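## Task

Place the entire chain bracelet in the rear-left compartment of the six-slot jewelry box, the bangle in the rear-right slot, every ring in the front-right slot and every ear stud in the front-center slot, each resting lower than the divider tops. The hinge marks the rear; left and right are judged standing at the front looking toward the hinge. The box must end upright on the table.

## Robot and tools

Robot: two 6-joint arms, left_arm and right_arm, each ending in a parallel gripper. Scene frame: origin at table height midway between the nominal bases, +z up, +x out over the table, left_arm on the +y side (this has nothing to do with which side of an image it appears on). Calibrated bases in the scene frame: left_arm at (+0.019, +0.328, +0.026) m, quat_wxyz (1, 0, 0, -0.031); right_arm at (+0.041, -0.259, +0.023) m, quat_wxyz (1, 0, 0, +0.028). Both base frames have +z straight up. Each arm reports end_effector_position (m) and end_effector_quat_wxyz in its own base frame; the position is the point between the finger pads, about 1 cm short of the tips. Fingers point along gripper +z and open along its y axis. Reported hand poses may be wrong by a few cm, more when stretched out.

Row layout (used by every moving call): one flat list of 14 numbers covering both arms, always all 14 even if one arm is idle: left_arm waist, shoulder, elbow, wrist pitch, wrist yaw, wrist roll, gripper opening, then the same seven for right_arm. The six joint values are absolute target angles in radians (not offsets), read the same way as the Joint positions line. Stated ranges: waist -2.618..3.054, shoulder 0.000..3.142, elbow 0.000..3.142, wrist pitch -1.571..1.571, wrist yaw -1.571..1.571, wrist roll -2.094..2.094. A target more than 0.059 rad beyond a range end (and beyond the current angle) makes the call rejected; real ends can differ from the stated ones by up to 0.059 rad, and overshooting targets are clipped, reported as "joint sent to its limit". The opening is an absolute command from -1 (closed) to +1 (fully open).

Tools:
- execute_actions(actions, cameras): actions is a list of actions; each action is a list of up to 15 rows, one per 1/30 s step, and a short action repeats its final row to fill 15 steps. An empty list just returns full state and images.
- move(target, speed, blend, opening_speed, blocking, cameras): target is one 14-number row or a list of up to 15 rows (all within about 10 s). All joints interpolate together, so the hand follows a curve and does not avoid obstacles or the other arm. speed is the peak rad/s of the joint with the longest way to go, 0.01..2, default 0.5 (one value, or one per target). blend (rad) rounds corners between listed targets; 0 stops at each. opening_speed (per second on the -1..+1 scale, at least 0.2) ramps the gripper. Gripper values of later rows are applied only after arriving and settling. blocking=false returns after about 0.5 s while the motion continues; a new move replaces it smoothly. The result adds a "move:" line: done, off_target (settled but a joint more than 0.035 rad off), moving, held, or fault, plus limits=held and the worst joint error per arm. done does not mean no contact.
- wait(seconds 0..10, cameras): run with last commands held.
- stop(cameras): brake the running move; needs room.
- zoom_image(camera, region [x0,y0,x1,y1] pixels, max 504x504): enlarge part of the latest image of cam_high, cam_low, cam_left_wrist or cam_right_wrist (all 896x504).
- finished_scene(scene 1 or 2): ends the current scene irreversibly; later calls act in the next one.

Motion limits: per step each joint target may lead its measured angle by at most 0.202 (waist), 0.258 (shoulder), 0.3 (elbow), 0.573 (wrist pitch), 0.522 (yaw, roll) rad; a target putting the hand over 200 mm from where it is gets scaled back. Friction and load can leave joints short or past the goal; tiny turns may not happen. To keep a joint still, resend its Joint targets value; to keep a gripper as is, resend its current command (0 is a real command).

Gripping: grip_measured is the motor position on the -1..+1 scale. Pads meet near -0.94; an object w mm wide is reached at about -0.94 + 0.0208 w. The reading may be up to 0.02 too open. For a firm hold on a rigid item, command about 0.24 below its width reading; small, round or soft items may need lower. Keep sending the closing value to hold; release with a value well above the width reading. Avoid commanding in one step far below the width reading (brief hard squeeze). Joint positions ends each arm with the pad gap in metres (0.093 fully open); velocities end with its rate. Pads give roughly 50-65 N each.

Result lines: Joint positions, Joint velocities (omitted or "within noise" when still), Joint targets (shown when they differ), Tool commands, grip_measured, joint torques (offset, noisy, sign toward larger angle, joints 1-3 wrap at ±28 N m), temperatures, "joint command not followed" (clearance check altered steps). Motors that work hard, hold loads or stay stretched heat up: MOTOR HOT at 75 °C, at 90 °C that arm folds and idles, at 100 °C it goes limp.

Cameras: fixed cam_high and cam_low (scene frame), wrist cameras cam_left_wrist and cam_right_wrist (posed in their arm's base frame). Calibration is approximate (fixed cameras may shift up to ~2.3° and 9 mm).

Avoid: dropping or releasing moving parts, anything leaving the table, slams, hard presses, collisions between the arms (can fail the scene), tipping the box. Random small tugs or pushes may occur. Prefer smooth, efficient motion.

Each tool is called after "Call:" as name(argument=value, ...) on one line, values as JSON.

## Session

Call:
execute_actions(actions=[])

Scene clock: 0.00 s.
left_arm: end_effector_position=(+0.0412, +0.3577, +0.2539) grip_measured=+1.000 end_effector_quat_wxyz=(+0.251, -0.461, +0.833, +0.176) | right_arm: end_effector_position=(+0.4969, +0.1004, +0.3422) grip_measured=+1.000 end_effector_quat_wxyz=(+0.726, +0.125, +0.626, -0.256)
Joint positions: left_arm=[1.578 1.454 1.524 -1.069 0.263 0.489 0.093] | right_arm=[0.481 1.846 1.276 0.915 0.99 -0.433 0.093]
Joint velocities: within noise
Joint torques (N m): no reading
Motor temperatures (°C): left_arm=[28 35 32 37 26 28 27] | right_arm=[30 36 35 35 29 26 27]
Heat: left arm: 37 °C; right arm: 36 °C.
Joint targets: left_arm=[1.578 1.446 1.535 -1.064 0.263 0.489] | right_arm=[0.481 1.837 1.283 0.914 0.990 -0.433]
Tool commands: left_gripper/opening=+1.0 right_gripper/opening=+1.0

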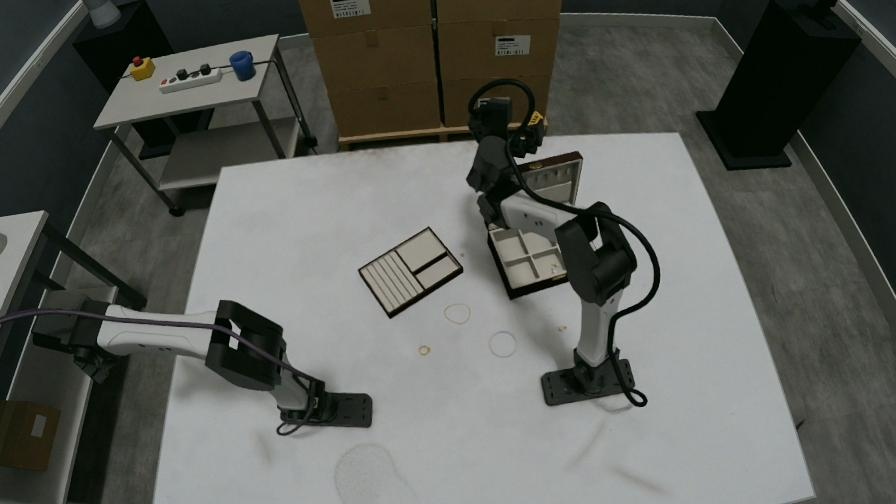

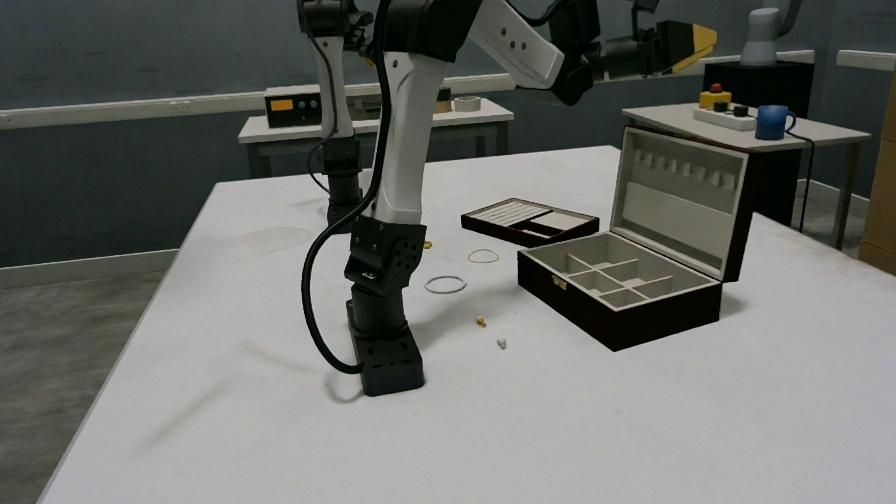

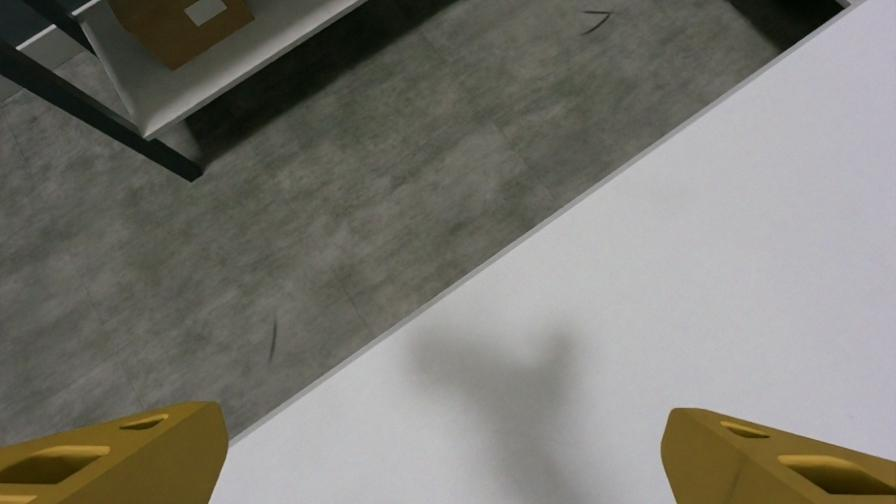

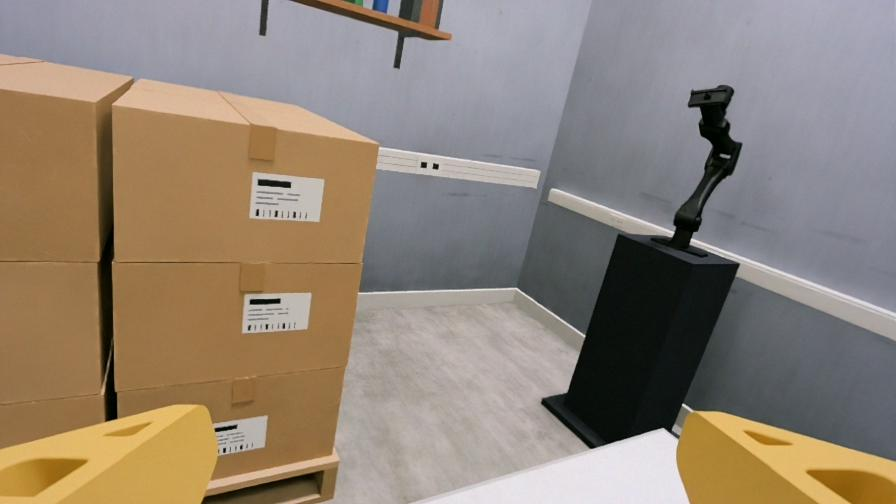

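Call:
zoom_image(camera="cam_high", region=[340, 130, 640, 380])

Call:
zoom_image(camera="cam_low", region=[400, 120, 780, 360])

Scaled by 1.680 from the camera's 896x504 image, which has a finer 1280x720 frame.

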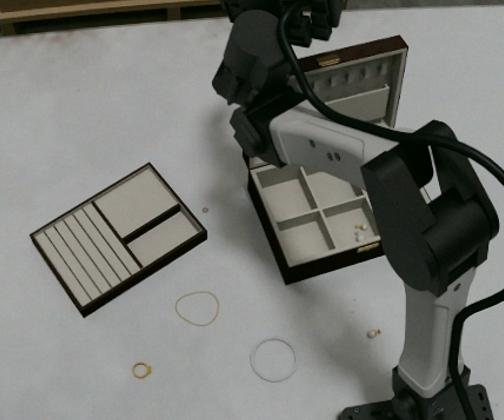

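Scaled by 1.326 from the camera's 896x504 image, which has a finer 1280x720 frame.

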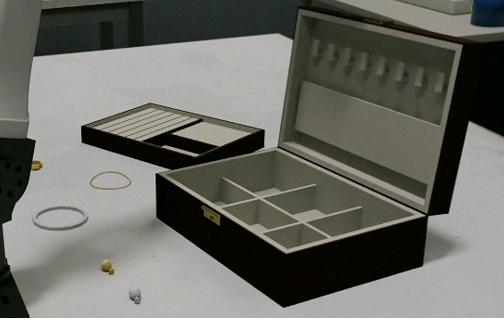

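Call:
move(target=[[1.578,1.454,1.524,-1.069,0.263,0.489,1,0.481,1.4,1.3,0.915,0.0,0.0,1],[1.578,1.454,1.524,-1.069,0.0,0.0,1,-0.9,1.2,1.3,-1.2,0.0,0.0,1]], speed=0.8)

Scene clock: 41.47 s.
left_arm: end_effector_position=(-0.0001, +0.3606, +0.2490) grip_measured=+1.000 end_effector_quat_wxyz=(-0.203, +0.676, -0.680, -0.196) | right_arm: end_effector_position=(+0.1710, -0.2156, +0.2196) grip_measured=+1.000 end_effector_quat_wxyz=(+0.201, +0.418, +0.880, -0.102)
Joint positions: left_arm=[1.578 1.454 1.524 -1.069 0.015 0.008 0.093] | right_arm=[-0.895 1.215 1.282 -1.182 0.008 -0.011 0.093]
Joint torques (N m): left_arm=[-0.17 -5.07 5.96 1.38 -0.11 -0.07] | right_arm=[0.09 -5.41 8.68 1.12 -0.06 0.17]
Motor temperatures (°C): left_arm=[28 37 34 38 26 28 27] | right_arm=[30 48 40 38 28 26 27]
Heat: left arm: 38 °C; right arm: 48 °C.
Joint targets: left_arm=[1.578 1.454 1.524 -1.069 0.000 0.000] | right_arm=[-0.900 1.200 1.300 -1.200 0.000 0.000]
move: done
camera_calibration:
cam_left_wrist: T_world_to_cam=[[0.999895, 0.00321308, 0.0141114, -0.00455537], [0.00562119, -0.984714, -0.174089, 0.440457], [0.0133363, 0.17415, -0.984629, 0.263193], [0, 0, 0, 1]]
cam_right_wrist: T_world_to_cam=[[-0.769575, -0.638529, 0.00589362, -0.00807716], [-0.638556, 0.769553, -0.00579438, 0.315641], [-0.000835568, -0.00822262, -0.999966, 0.294432], [0, 0, 0, 1]]

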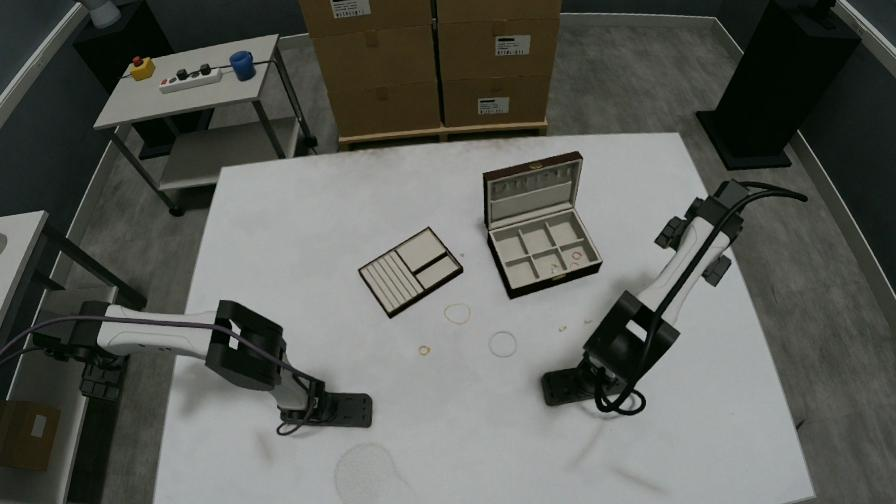

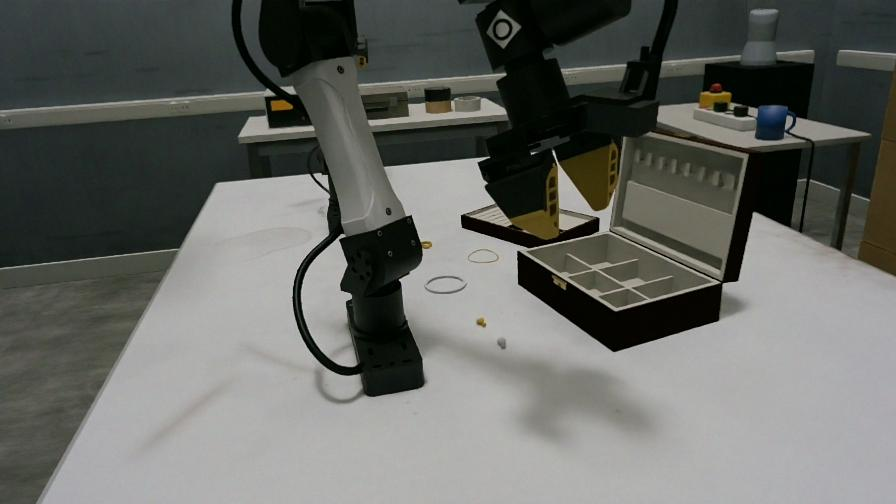

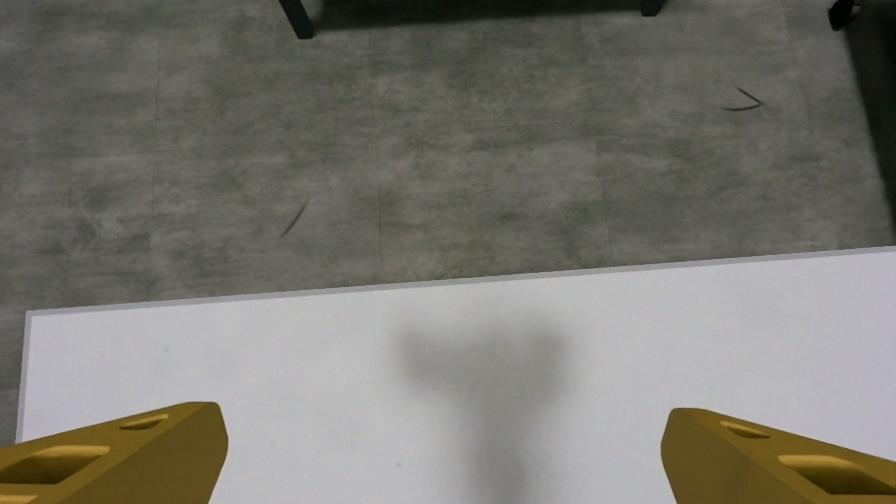

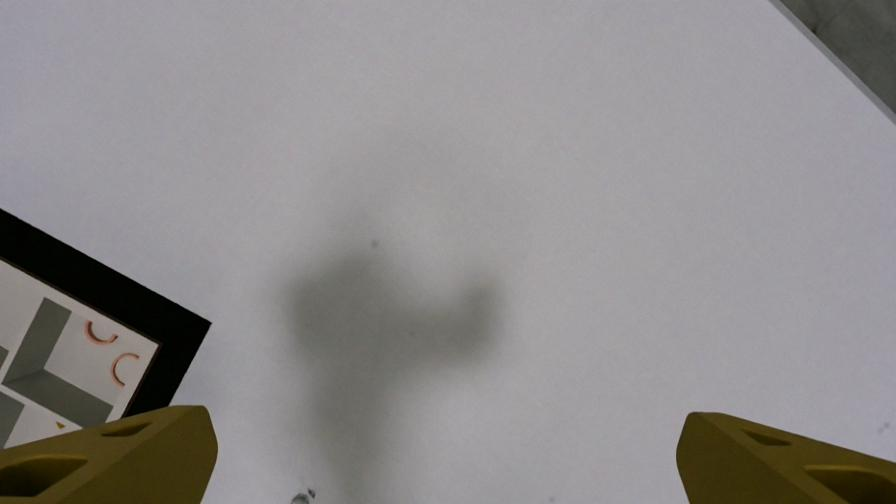

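Call:
zoom_image(camera="cam_right_wrist", region=[0, 200, 350, 504])

Call:
zoom_image(camera="cam_high", region=[480, 145, 610, 345])

Call:
zoom_image(camera="cam_high", region=[350, 220, 540, 370])

Scaled by 1.440 from the camera's 896x504 image, which has a finer 1280x720 frame.

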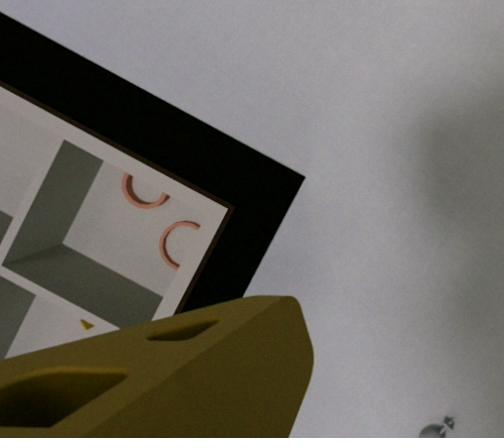

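Scaled by 2.520 from the camera's 896x504 image, which has a finer 1280x720 frame.

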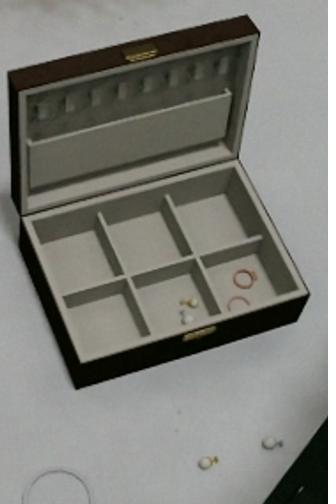

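Scaled by 2.653 from the camera's 896x504 image, which has a finer 1280x720 frame.

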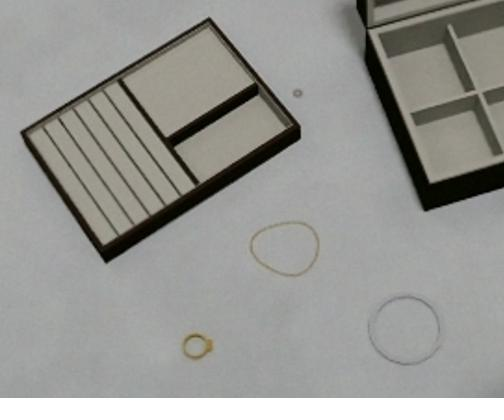

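Call:
move(target=[1.578,1.454,1.524,-1.069,0.0,0.0,1,0.054,1.186,0.963,-1.348,0.0,0.0,1], speed=0.7, cameras=["cam_right_wrist","cam_low"])

Call:
zoom_image(camera="cam_right_wrist", region=[250, 100, 700, 504])

Scene clock: 129.03 s.
left_arm: end_effector_position=(-0.0002, +0.3606, +0.2490) grip_measured=+1.000 end_effector_quat_wxyz=(-0.203, +0.677, -0.680, -0.196) | right_arm: end_effector_position=(+0.1788, +0.0081, +0.1195) grip_measured=+1.000 end_effector_quat_wxyz=(+0.004, -0.030, +1.000, -0.002)
Joint positions: left_arm=[1.578 1.454 1.524 -1.069 0.014 0.007 0.093] | right_arm=[0.049 1.202 0.97 -1.331 0.004 -0.011 0.093]
Joint torques (N m): left_arm=[-0.18 -5.08 5.96 1.38 -0.11 -0.06] | right_arm=[0.92 -4.79 5.75 0.2 -0.01 0.16]
Motor temperatures (°C): left_arm=[27 37 35 39 26 27 27] | right_arm=[30 39 42 35 28 26 27]
Heat: left arm: 39 °C; right arm: 42 °C.
Joint targets: left_arm=[1.578 1.454 1.524 -1.069 0.000 0.000] | right_arm=[0.054 1.186 0.963 -1.348 0.000 0.000]
move: done
camera_calibration:
cam_right_wrist: T_world_to_cam=[[0.0664181, -0.997772, -0.00631247, -0.0037644], [-0.901761, -0.0627326, 0.427659, 0.149946], [-0.427102, -0.022712, -0.903918, 0.260973], [0, 0, 0, 1]]
Images, in order: cam_low, cam_right_wrist.

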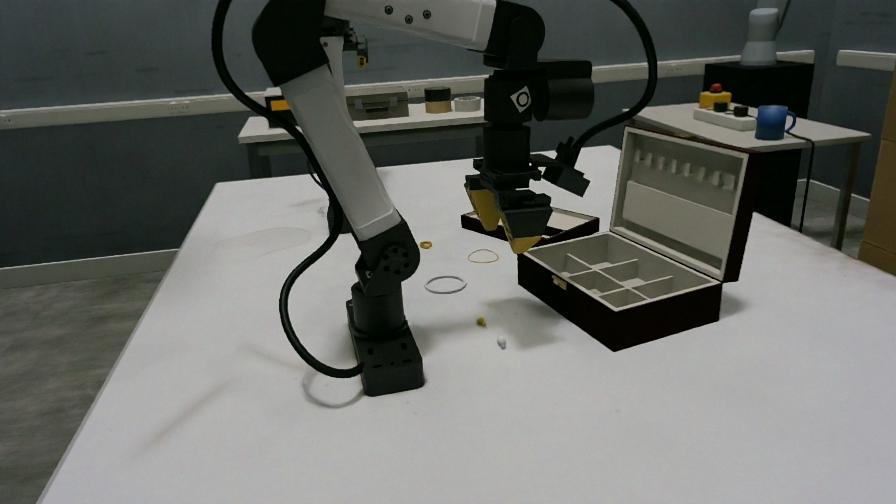

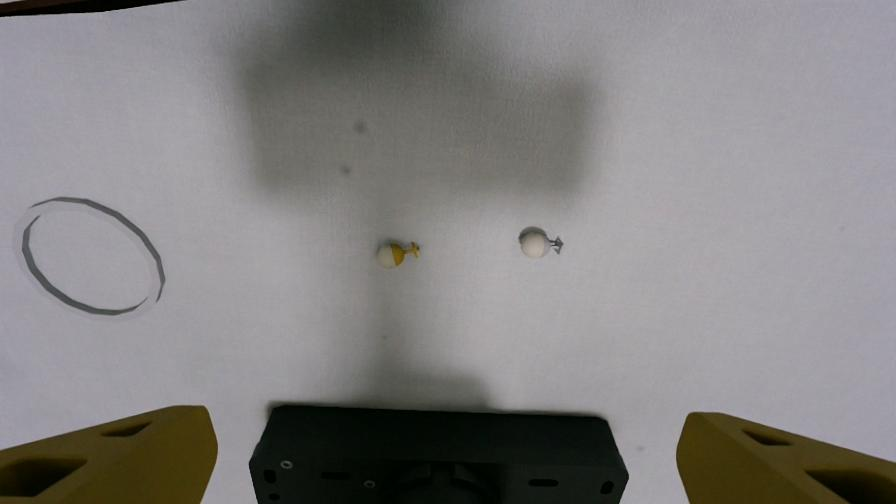

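Scaled by 1.120 from the camera's 896x504 image, which has a finer 1280x720 frame.

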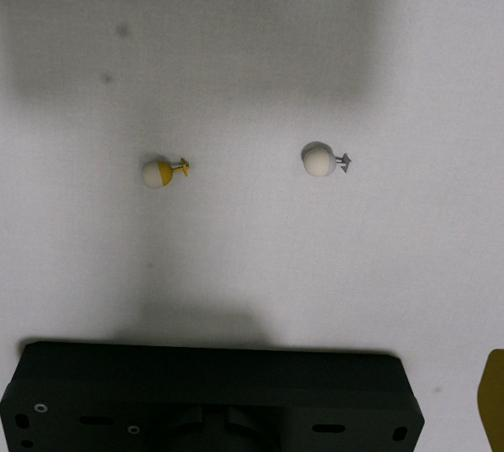

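Call:
move(target=[1.578,1.454,1.524,-1.069,0.0,0.0,1,0.2125,1.166,0.59,-1.0,0.0,1.571,-0.3], speed=0.7, cameras=["cam_right_wrist","cam_low"])

Scene clock: 157.70 s.
left_arm: end_effector_position=(-0.0002, +0.3606, +0.2490) grip_measured=+1.000 end_effector_quat_wxyz=(-0.203, +0.677, -0.680, -0.196) | right_arm: end_effector_position=(+0.1473, +0.0302, +0.0307) grip_measured=-0.298 end_effector_quat_wxyz=(-0.007, +0.625, +0.780, -0.012)
Joint positions: left_arm=[1.578 1.454 1.524 -1.069 0.014 0.007 0.093] | right_arm=[0.206 1.179 0.598 -1.016 0.004 1.558 0.031]
Joint torques (N m): left_arm=[-0.18 -5.08 5.94 1.38 -0.11 -0.05] | right_arm=[1.02 -3.75 5.24 0.41 0.05 0.16]
Joint targets: left_arm=[1.578 1.454 1.524 -1.069 0.000 0.000] | right_arm=[0.212 1.166 0.590 -1.000 0.000 1.571]
move: done
camera_calibration:
cam_right_wrist: T_world_to_cam=[[-0.974475, -0.223851, 0.0170093, 0.149018], [-0.194795, 0.880781, 0.431601, 0.028148], [-0.111596, 0.417271, -0.901904, 0.108003], [0, 0, 0, 1]]
Images, in order: cam_low, cam_right_wrist.

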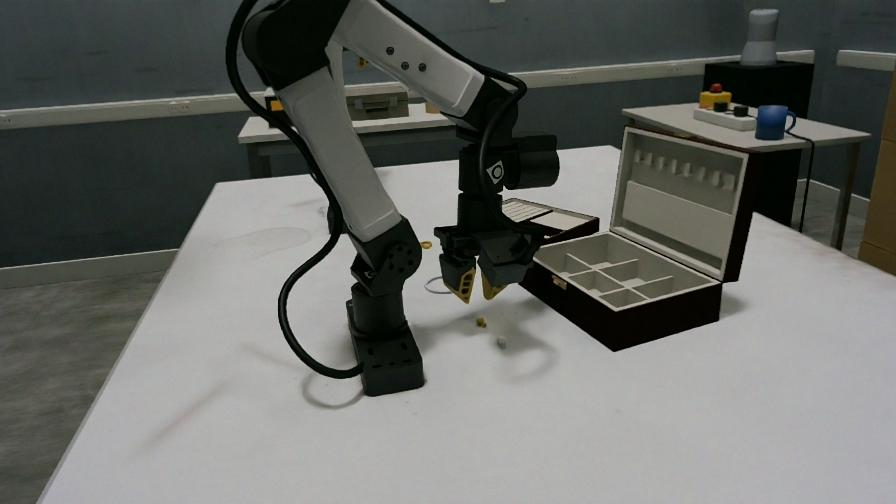

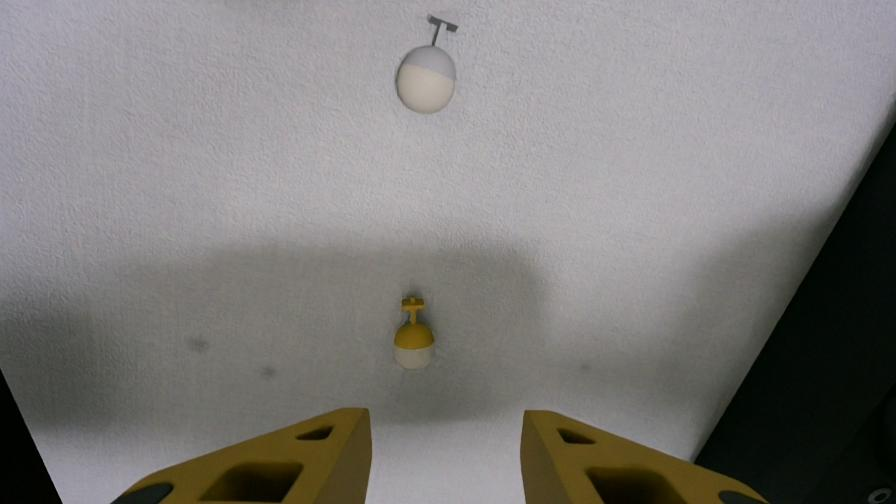

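Call:
move(target=[1.578,1.454,1.524,-1.069,0.0,0.0,1,0.234,1.242,0.502,-0.810,0.0,1.571,-0.3], speed=0.4, cameras=["cam_right_wrist","cam_low"])

Call:
zoom_image(camera="cam_low", region=[400, 230, 560, 370])

Scene clock: 177.77 s.
left_arm: end_effector_position=(-0.0002, +0.3606, +0.2490) grip_measured=+1.000 end_effector_quat_wxyz=(-0.203, +0.677, -0.680, -0.196) | right_arm: end_effector_position=(+0.1563, +0.0356, +0.0025) grip_measured=-0.298 end_effector_quat_wxyz=(+0.007, +0.618, +0.786, +0.006)
Joint positions: left_arm=[1.578 1.454 1.524 -1.069 0.014 0.007 0.093] | right_arm=[0.228 1.235 0.509 -0.827 0.004 1.559 0.031]
Joint torques (N m): left_arm=[-0.18 -5.08 5.94 1.38 -0.11 -0.05] | right_arm=[1.01 -2.1 5.07 0.49 0.05 0.18]
Joint targets: left_arm=[1.578 1.454 1.524 -1.069 0.000 0.000] | right_arm=[0.234 1.242 0.502 -0.810 0.000 1.571]
move: done
camera_calibration:
cam_right_wrist: T_world_to_cam=[[-0.969509, -0.24345, -0.0279966, 0.159573], [-0.231477, 0.872294, 0.430723, 0.0433626], [-0.0804384, 0.424071, -0.90205, 0.0762324], [0, 0, 0, 1]]
Images, in order: cam_low, cam_right_wrist.

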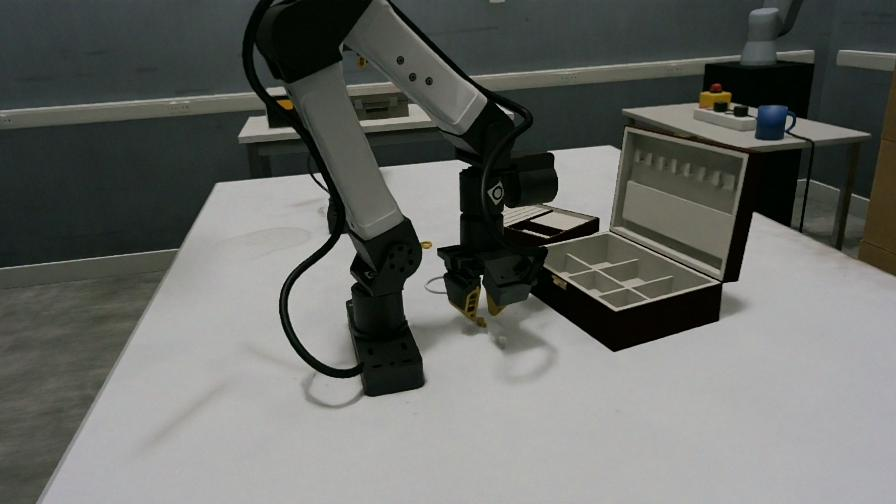

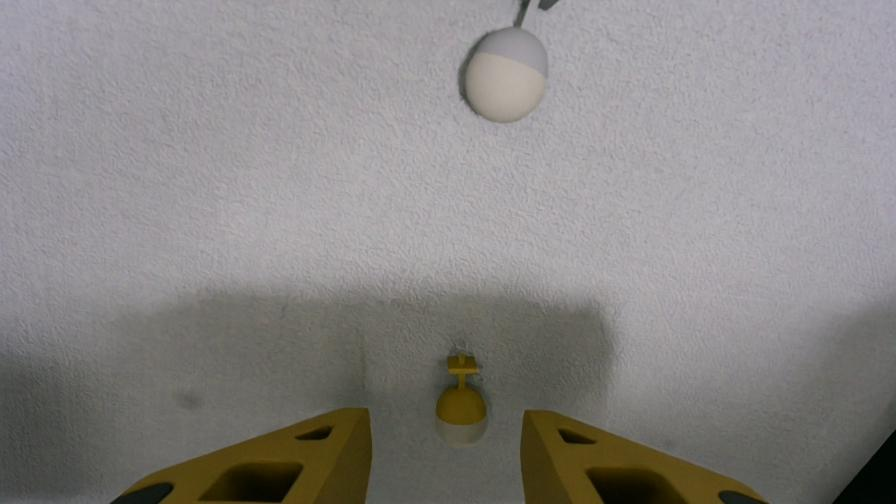

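Scaled by 3.150 from the camera's 896x504 image, which has a finer 1280x720 frame.

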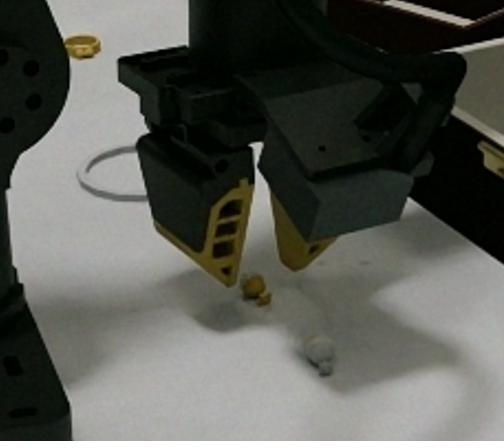

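Call:
move(target=[1.578,1.454,1.524,-1.069,0.0,0.0,1,0.254,1.284,0.476,-0.760,0.0,1.571,-0.3], speed=0.2, cameras=["cam_right_wrist","cam_low"])

Call:
zoom_image(camera="cam_low", region=[400, 230, 560, 370])

Scene clock: 198.43 s.
left_arm: end_effector_position=(-0.0002, +0.3606, +0.2490) grip_measured=+1.000 end_effector_quat_wxyz=(-0.203, +0.677, -0.680, -0.196) | right_arm: end_effector_position=(+0.1524, +0.0377, -0.0061) grip_measured=-0.298 end_effector_quat_wxyz=(+0.001, +0.610, +0.792, -0.002)
Joint positions: left_arm=[1.578 1.454 1.524 -1.069 0.014 0.007 0.093] | right_arm=[0.247 1.267 0.49 -0.796 0.004 1.559 0.031]
Joint torques (N m): left_arm=[-0.18 -5.08 5.94 1.38 -0.11 -0.05] | right_arm=[1.09 -1.28 4.23 0.65 0.05 0.18]
Joint targets: left_arm=[1.578 1.454 1.524 -1.069 0.000 0.000] | right_arm=[0.254 1.284 0.476 -0.760 0.000 1.571]
move: off_target (right_arm); right_arm: the wrist pitch is farthest, 0.036 rad from its target
camera_calibration:
cam_right_wrist: T_world_to_cam=[[-0.965043, -0.261986, -0.00740396, 0.156241], [-0.239462, 0.869889, 0.43122, 0.0455902], [-0.106533, 0.417919, -0.902216, 0.0714321], [0, 0, 0, 1]]
Images, in order: cam_low, cam_right_wrist.

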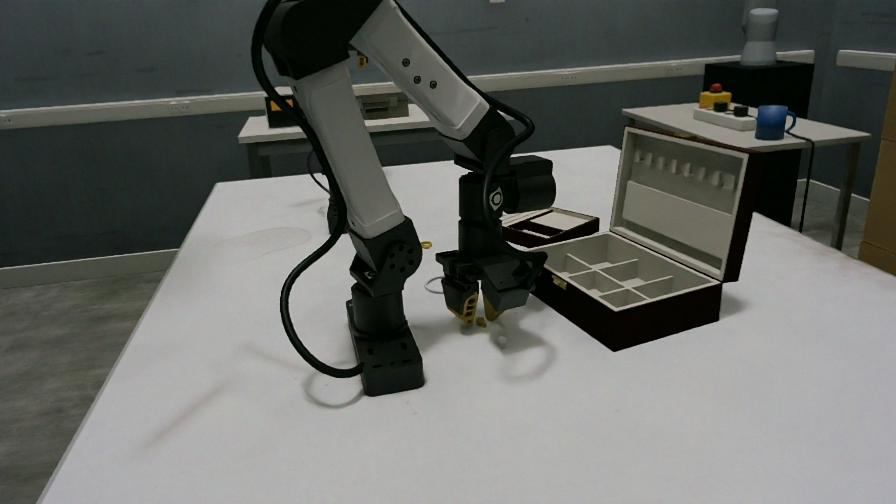

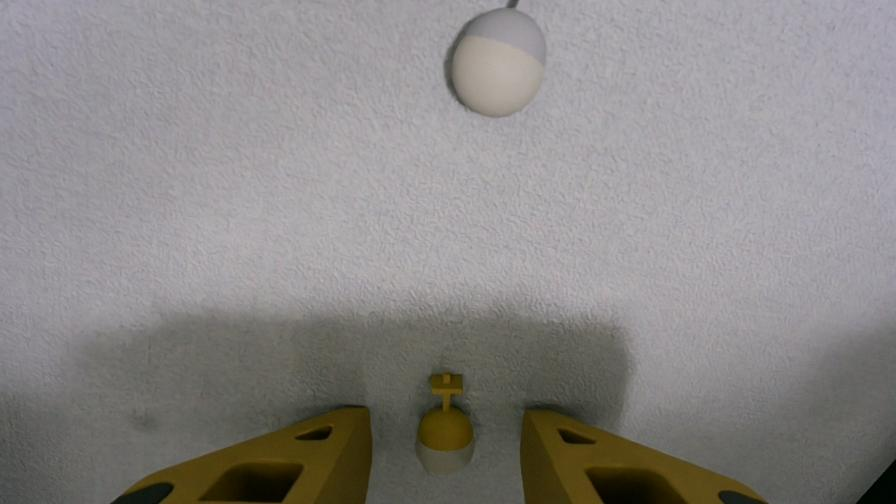

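Scaled by 3.150 from the camera's 896x504 image, which has a finer 1280x720 frame.

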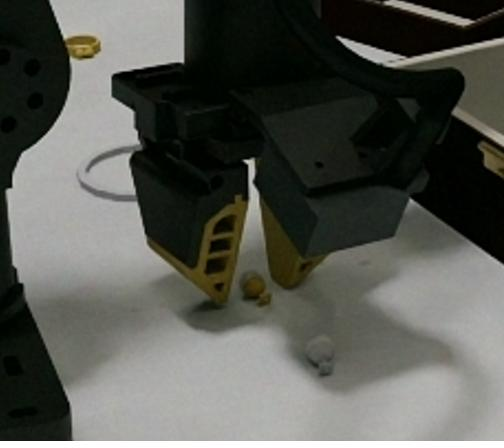

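Call:
move(target=[1.578,1.454,1.524,-1.069,0.0,0.0,1,0.254,1.297,0.466,-0.745,0.0,1.571,-0.3], speed=0.2, cameras=["cam_right_wrist"])

Call:
zoom_image(camera="cam_right_wrist", region=[300, 304, 600, 504])

Scene clock: 208.80 s.
left_arm: end_effector_position=(-0.0002, +0.3606, +0.2490) grip_measured=+1.000 end_effector_quat_wxyz=(-0.203, +0.677, -0.680, -0.196) | right_arm: end_effector_position=(+0.1522, +0.0377, -0.0064) grip_measured=-0.298 end_effector_quat_wxyz=(+0.000, +0.610, +0.792, -0.003)
Joint positions: left_arm=[1.578 1.454 1.524 -1.069 0.014 0.007 0.093] | right_arm=[0.247 1.269 0.49 -0.796 0.004 1.56 0.031]
Joint torques (N m): left_arm=[-0.18 -5.08 5.96 1.37 -0.11 -0.05] | right_arm=[1.09 -0.25 3.25 0.8 0.05 0.17]
Joint targets: left_arm=[1.578 1.454 1.524 -1.069 0.000 0.000] | right_arm=[0.254 1.297 0.466 -0.745 0.000 1.571]
move: off_target (right_arm); right_arm: the wrist pitch is farthest, 0.051 rad from its target
camera_calibration:
cam_right_wrist: T_world_to_cam=[[-0.965055, -0.261989, -0.00549838, 0.156072], [-0.238666, 0.87009, 0.431256, 0.0455393], [-0.1082, 0.417498, -0.902213, 0.0713927], [0, 0, 0, 1]]
Images, in order: cam_right_wrist.

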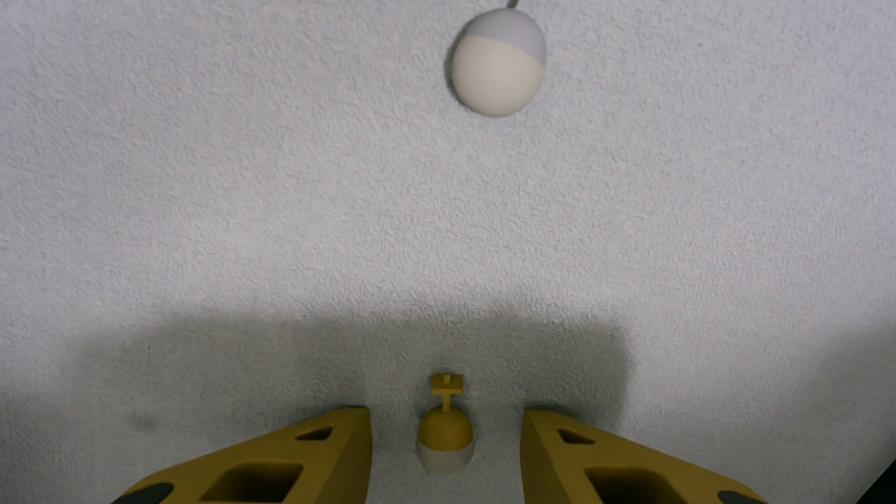

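Scaled by 1.680 from the camera's 896x504 image, which has a finer 1280x720 frame.

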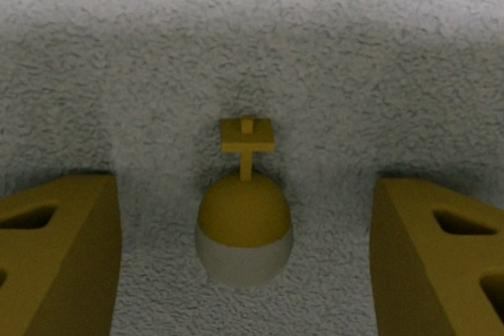

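Call:
move(target=[[1.578,1.454,1.524,-1.069,0.0,0.0,1,0.254,1.280,0.480,-0.775,0.0,1.571,-0.3],[1.578,1.454,1.524,-1.069,0.0,0.0,1,0.254,1.280,0.480,-0.775,0.0,1.571,-0.92]], speed=0.2, opening_speed=0.8, cameras=["cam_right_wrist"])

Call:
zoom_image(camera="cam_right_wrist", region=[300, 304, 600, 504])

Scene clock: 220.77 s.
left_arm: end_effector_position=(-0.0002, +0.3606, +0.2490) grip_measured=+1.000 end_effector_quat_wxyz=(-0.203, +0.677, -0.680, -0.196) | right_arm: end_effector_position=(+0.1576, +0.0391, -0.0063) grip_measured=-0.875 end_effector_quat_wxyz=(+0.007, +0.610, +0.792, +0.006)
Joint positions: left_arm=[1.578 1.454 1.524 -1.069 0.014 0.007 0.093] | right_arm=[0.247 1.269 0.49 -0.774 0.004 1.56 0.003]
Joint torques (N m): left_arm=[-0.18 -5.07 5.96 1.38 -0.11 -0.05] | right_arm=[1.09 -1.91 4.57 0.3 0.05 0.17]
Joint targets: left_arm=[1.578 1.454 1.524 -1.069 0.000 0.000] | right_arm=[0.254 1.280 0.480 -0.775 0.000 1.571]
move: done
camera_calibration:
cam_right_wrist: T_world_to_cam=[[-0.964789, -0.261529, -0.0279998, 0.161376], [-0.247741, 0.867809, 0.430735, 0.0471064], [-0.0883512, 0.422506, -0.902044, 0.0681918], [0, 0, 0, 1]]
Images, in order: cam_right_wrist.

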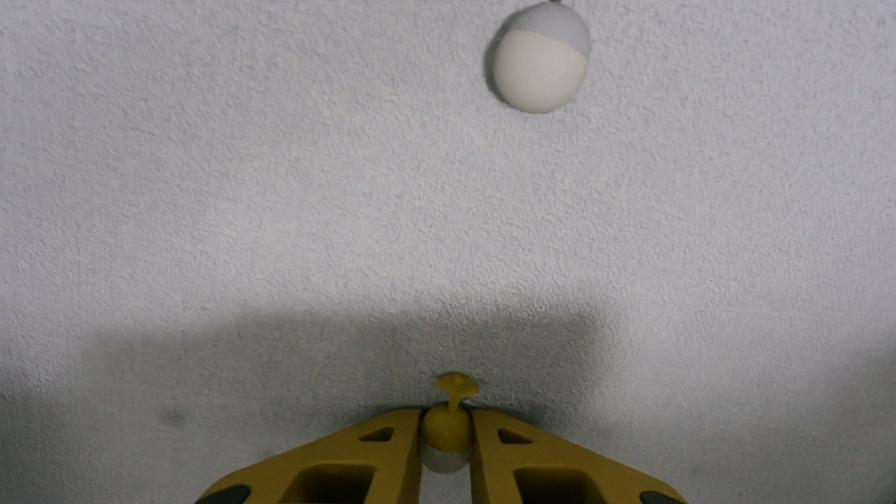

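Scaled by 1.680 from the camera's 896x504 image, which has a finer 1280x720 frame.

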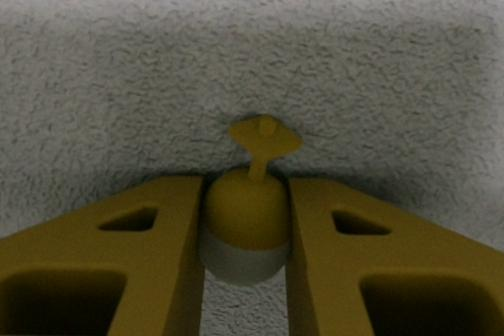

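Call:
move(target=[[1.578,1.454,1.524,-1.069,0.0,0.0,1,0.254,1.145,1.095,-1.51,0.0,1.571,-0.97],[1.578,1.454,1.524,-1.069,0.0,0.0,1,0.13,1.675,1.540,-1.425,0.0,1.571,-0.97]], speed=0.6, blend=[0.1,0], cameras=["cam_right_wrist","cam_low","cam_high"])

Scene clock: 255.53 s.
left_arm: end_effector_position=(-0.0002, +0.3606, +0.2490) grip_measured=+1.000 end_effector_quat_wxyz=(-0.203, +0.677, -0.680, -0.196) | right_arm: end_effector_position=(+0.2911, +0.0390, +0.1567) grip_measured=-0.891 end_effector_quat_wxyz=(-0.003, +0.654, +0.757, -0.006)
Joint positions: left_arm=[1.578 1.454 1.524 -1.069 0.014 0.007 0.093] | right_arm=[0.135 1.668 1.519 -1.434 0.003 1.56 0.002]
Joint torques (N m): left_arm=[-0.18 -5.07 5.96 1.37 -0.11 -0.05] | right_arm=[0.05 -7.3 8.32 0.34 0.05 0.17]
Joint targets: left_arm=[1.578 1.454 1.524 -1.069 0.000 0.000] | right_arm=[0.130 1.675 1.540 -1.425 0.000 1.571]
move: done
camera_calibration:
cam_right_wrist: T_world_to_cam=[[-0.988383, -0.151956, 0.00288463, 0.292492], [-0.135834, 0.891714, 0.431735, -0.0235615], [-0.068177, 0.426328, -0.901996, 0.221036], [0, 0, 0, 1]]
Images, in order: cam_high, cam_low, cam_right_wrist.

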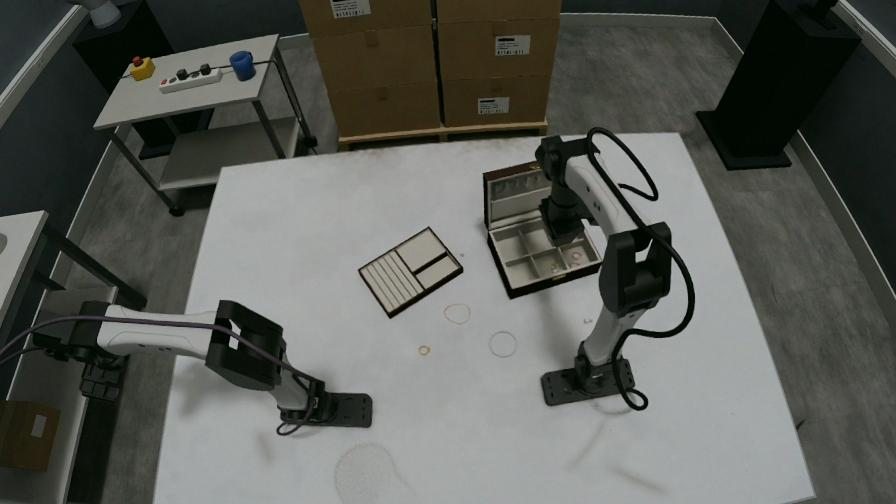

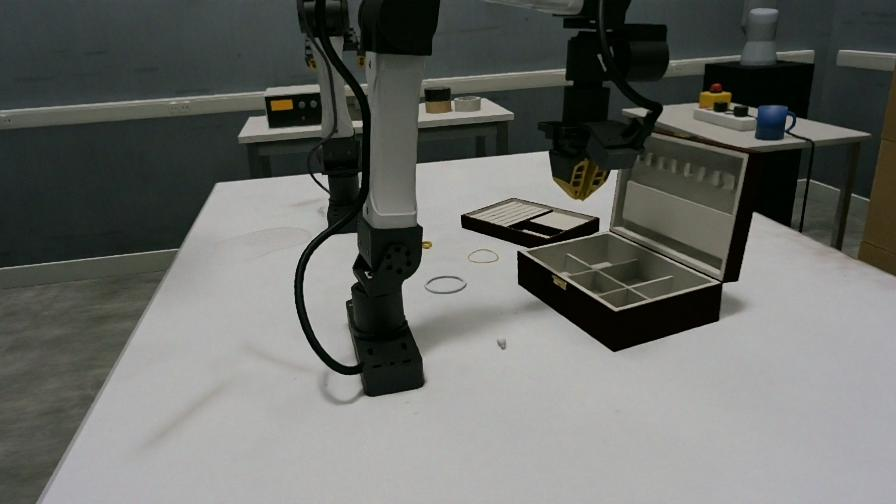

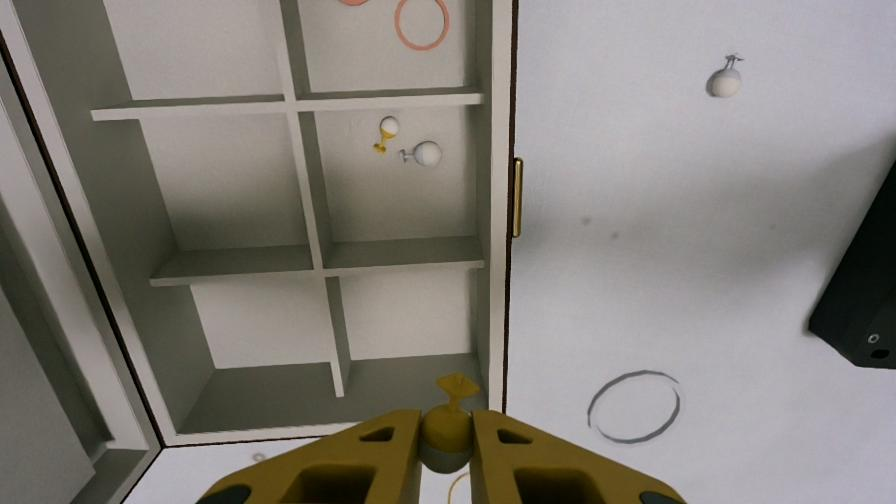

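Call:
move(target=[[1.578,1.454,1.524,-1.069,0.0,0.0,1,0.135,1.725,1.61,-1.43,0.0,0.0,-0.97],[1.578,1.454,1.524,-1.069,0.0,0.0,1,0.135,1.770,1.222,-1.0,0.0,0.0,-0.97]], speed=0.5, cameras=["cam_right_wrist","cam_low","cam_high"])

Call:
zoom_image(camera="cam_low", region=[480, 120, 780, 360])

Scene clock: 297.00 s.
left_arm: end_effector_position=(-0.0002, +0.3606, +0.2490) grip_measured=+1.000 end_effector_quat_wxyz=(-0.203, +0.677, -0.680, -0.196) | right_arm: end_effector_position=(+0.3134, +0.0420, +0.0572) grip_measured=-0.891 end_effector_quat_wxyz=(+0.010, -0.061, +0.998, -0.001)
Joint positions: left_arm=[1.578 1.454 1.524 -1.069 0.014 0.007 0.093] | right_arm=[0.135 1.761 1.227 -1.017 0.003 0.012 0.002]
Joint torques (N m): left_arm=[-0.18 -5.08 5.96 1.38 -0.11 -0.05] | right_arm=[0.47 -7.94 5.68 0.57 -0.01 -0.07]
Joint targets: left_arm=[1.578 1.454 1.524 -1.069 0.000 0.000] | right_arm=[0.135 1.770 1.222 -1.000 0.000 0.000]
move: done
camera_calibration:
cam_right_wrist: T_world_to_cam=[[0.129133, -0.991603, -0.00694144, 0.000849454], [-0.900983, -0.12025, 0.416857, 0.302824], [-0.414192, -0.047576, -0.908945, 0.260245], [0, 0, 0, 1]]
Images, in order: cam_high, cam_low, cam_right_wrist.

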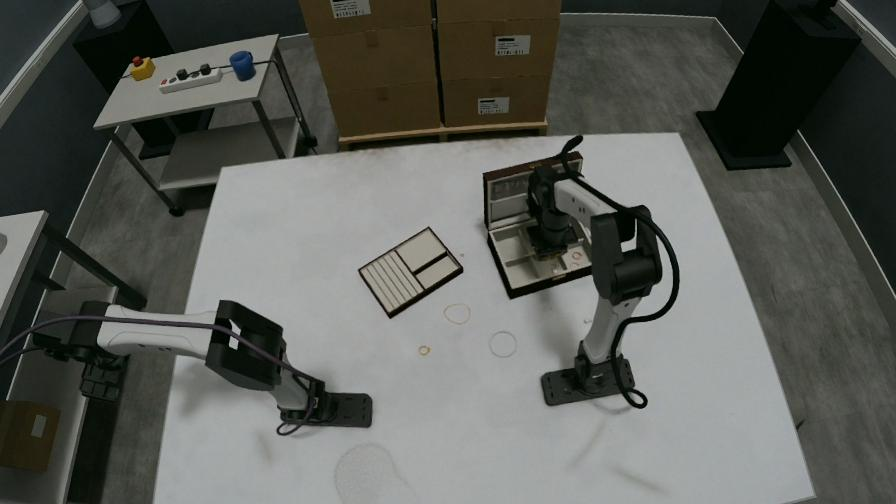

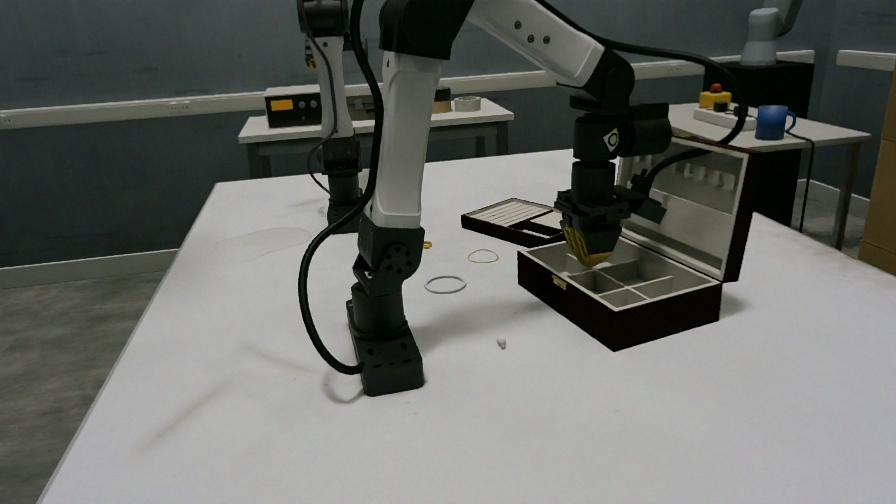

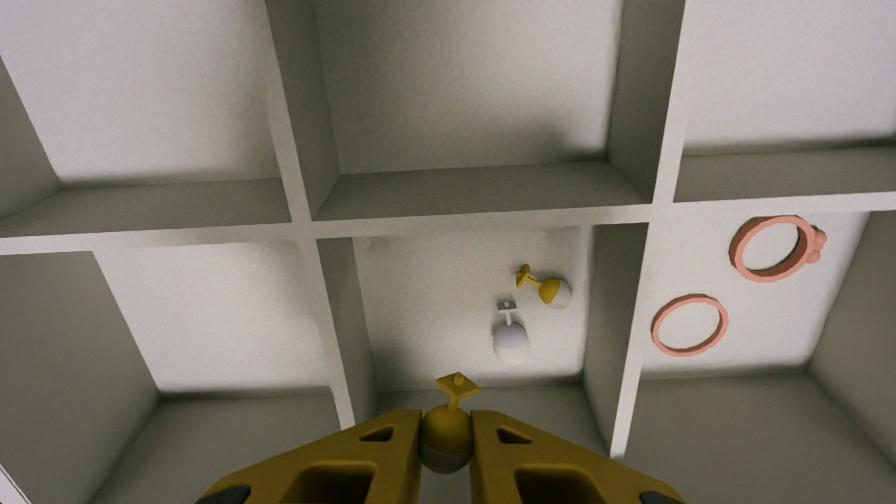

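Scaled by 1.680 from the camera's 896x504 image, which has a finer 1280x720 frame.

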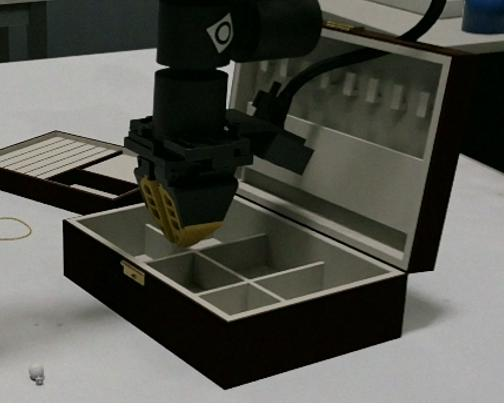

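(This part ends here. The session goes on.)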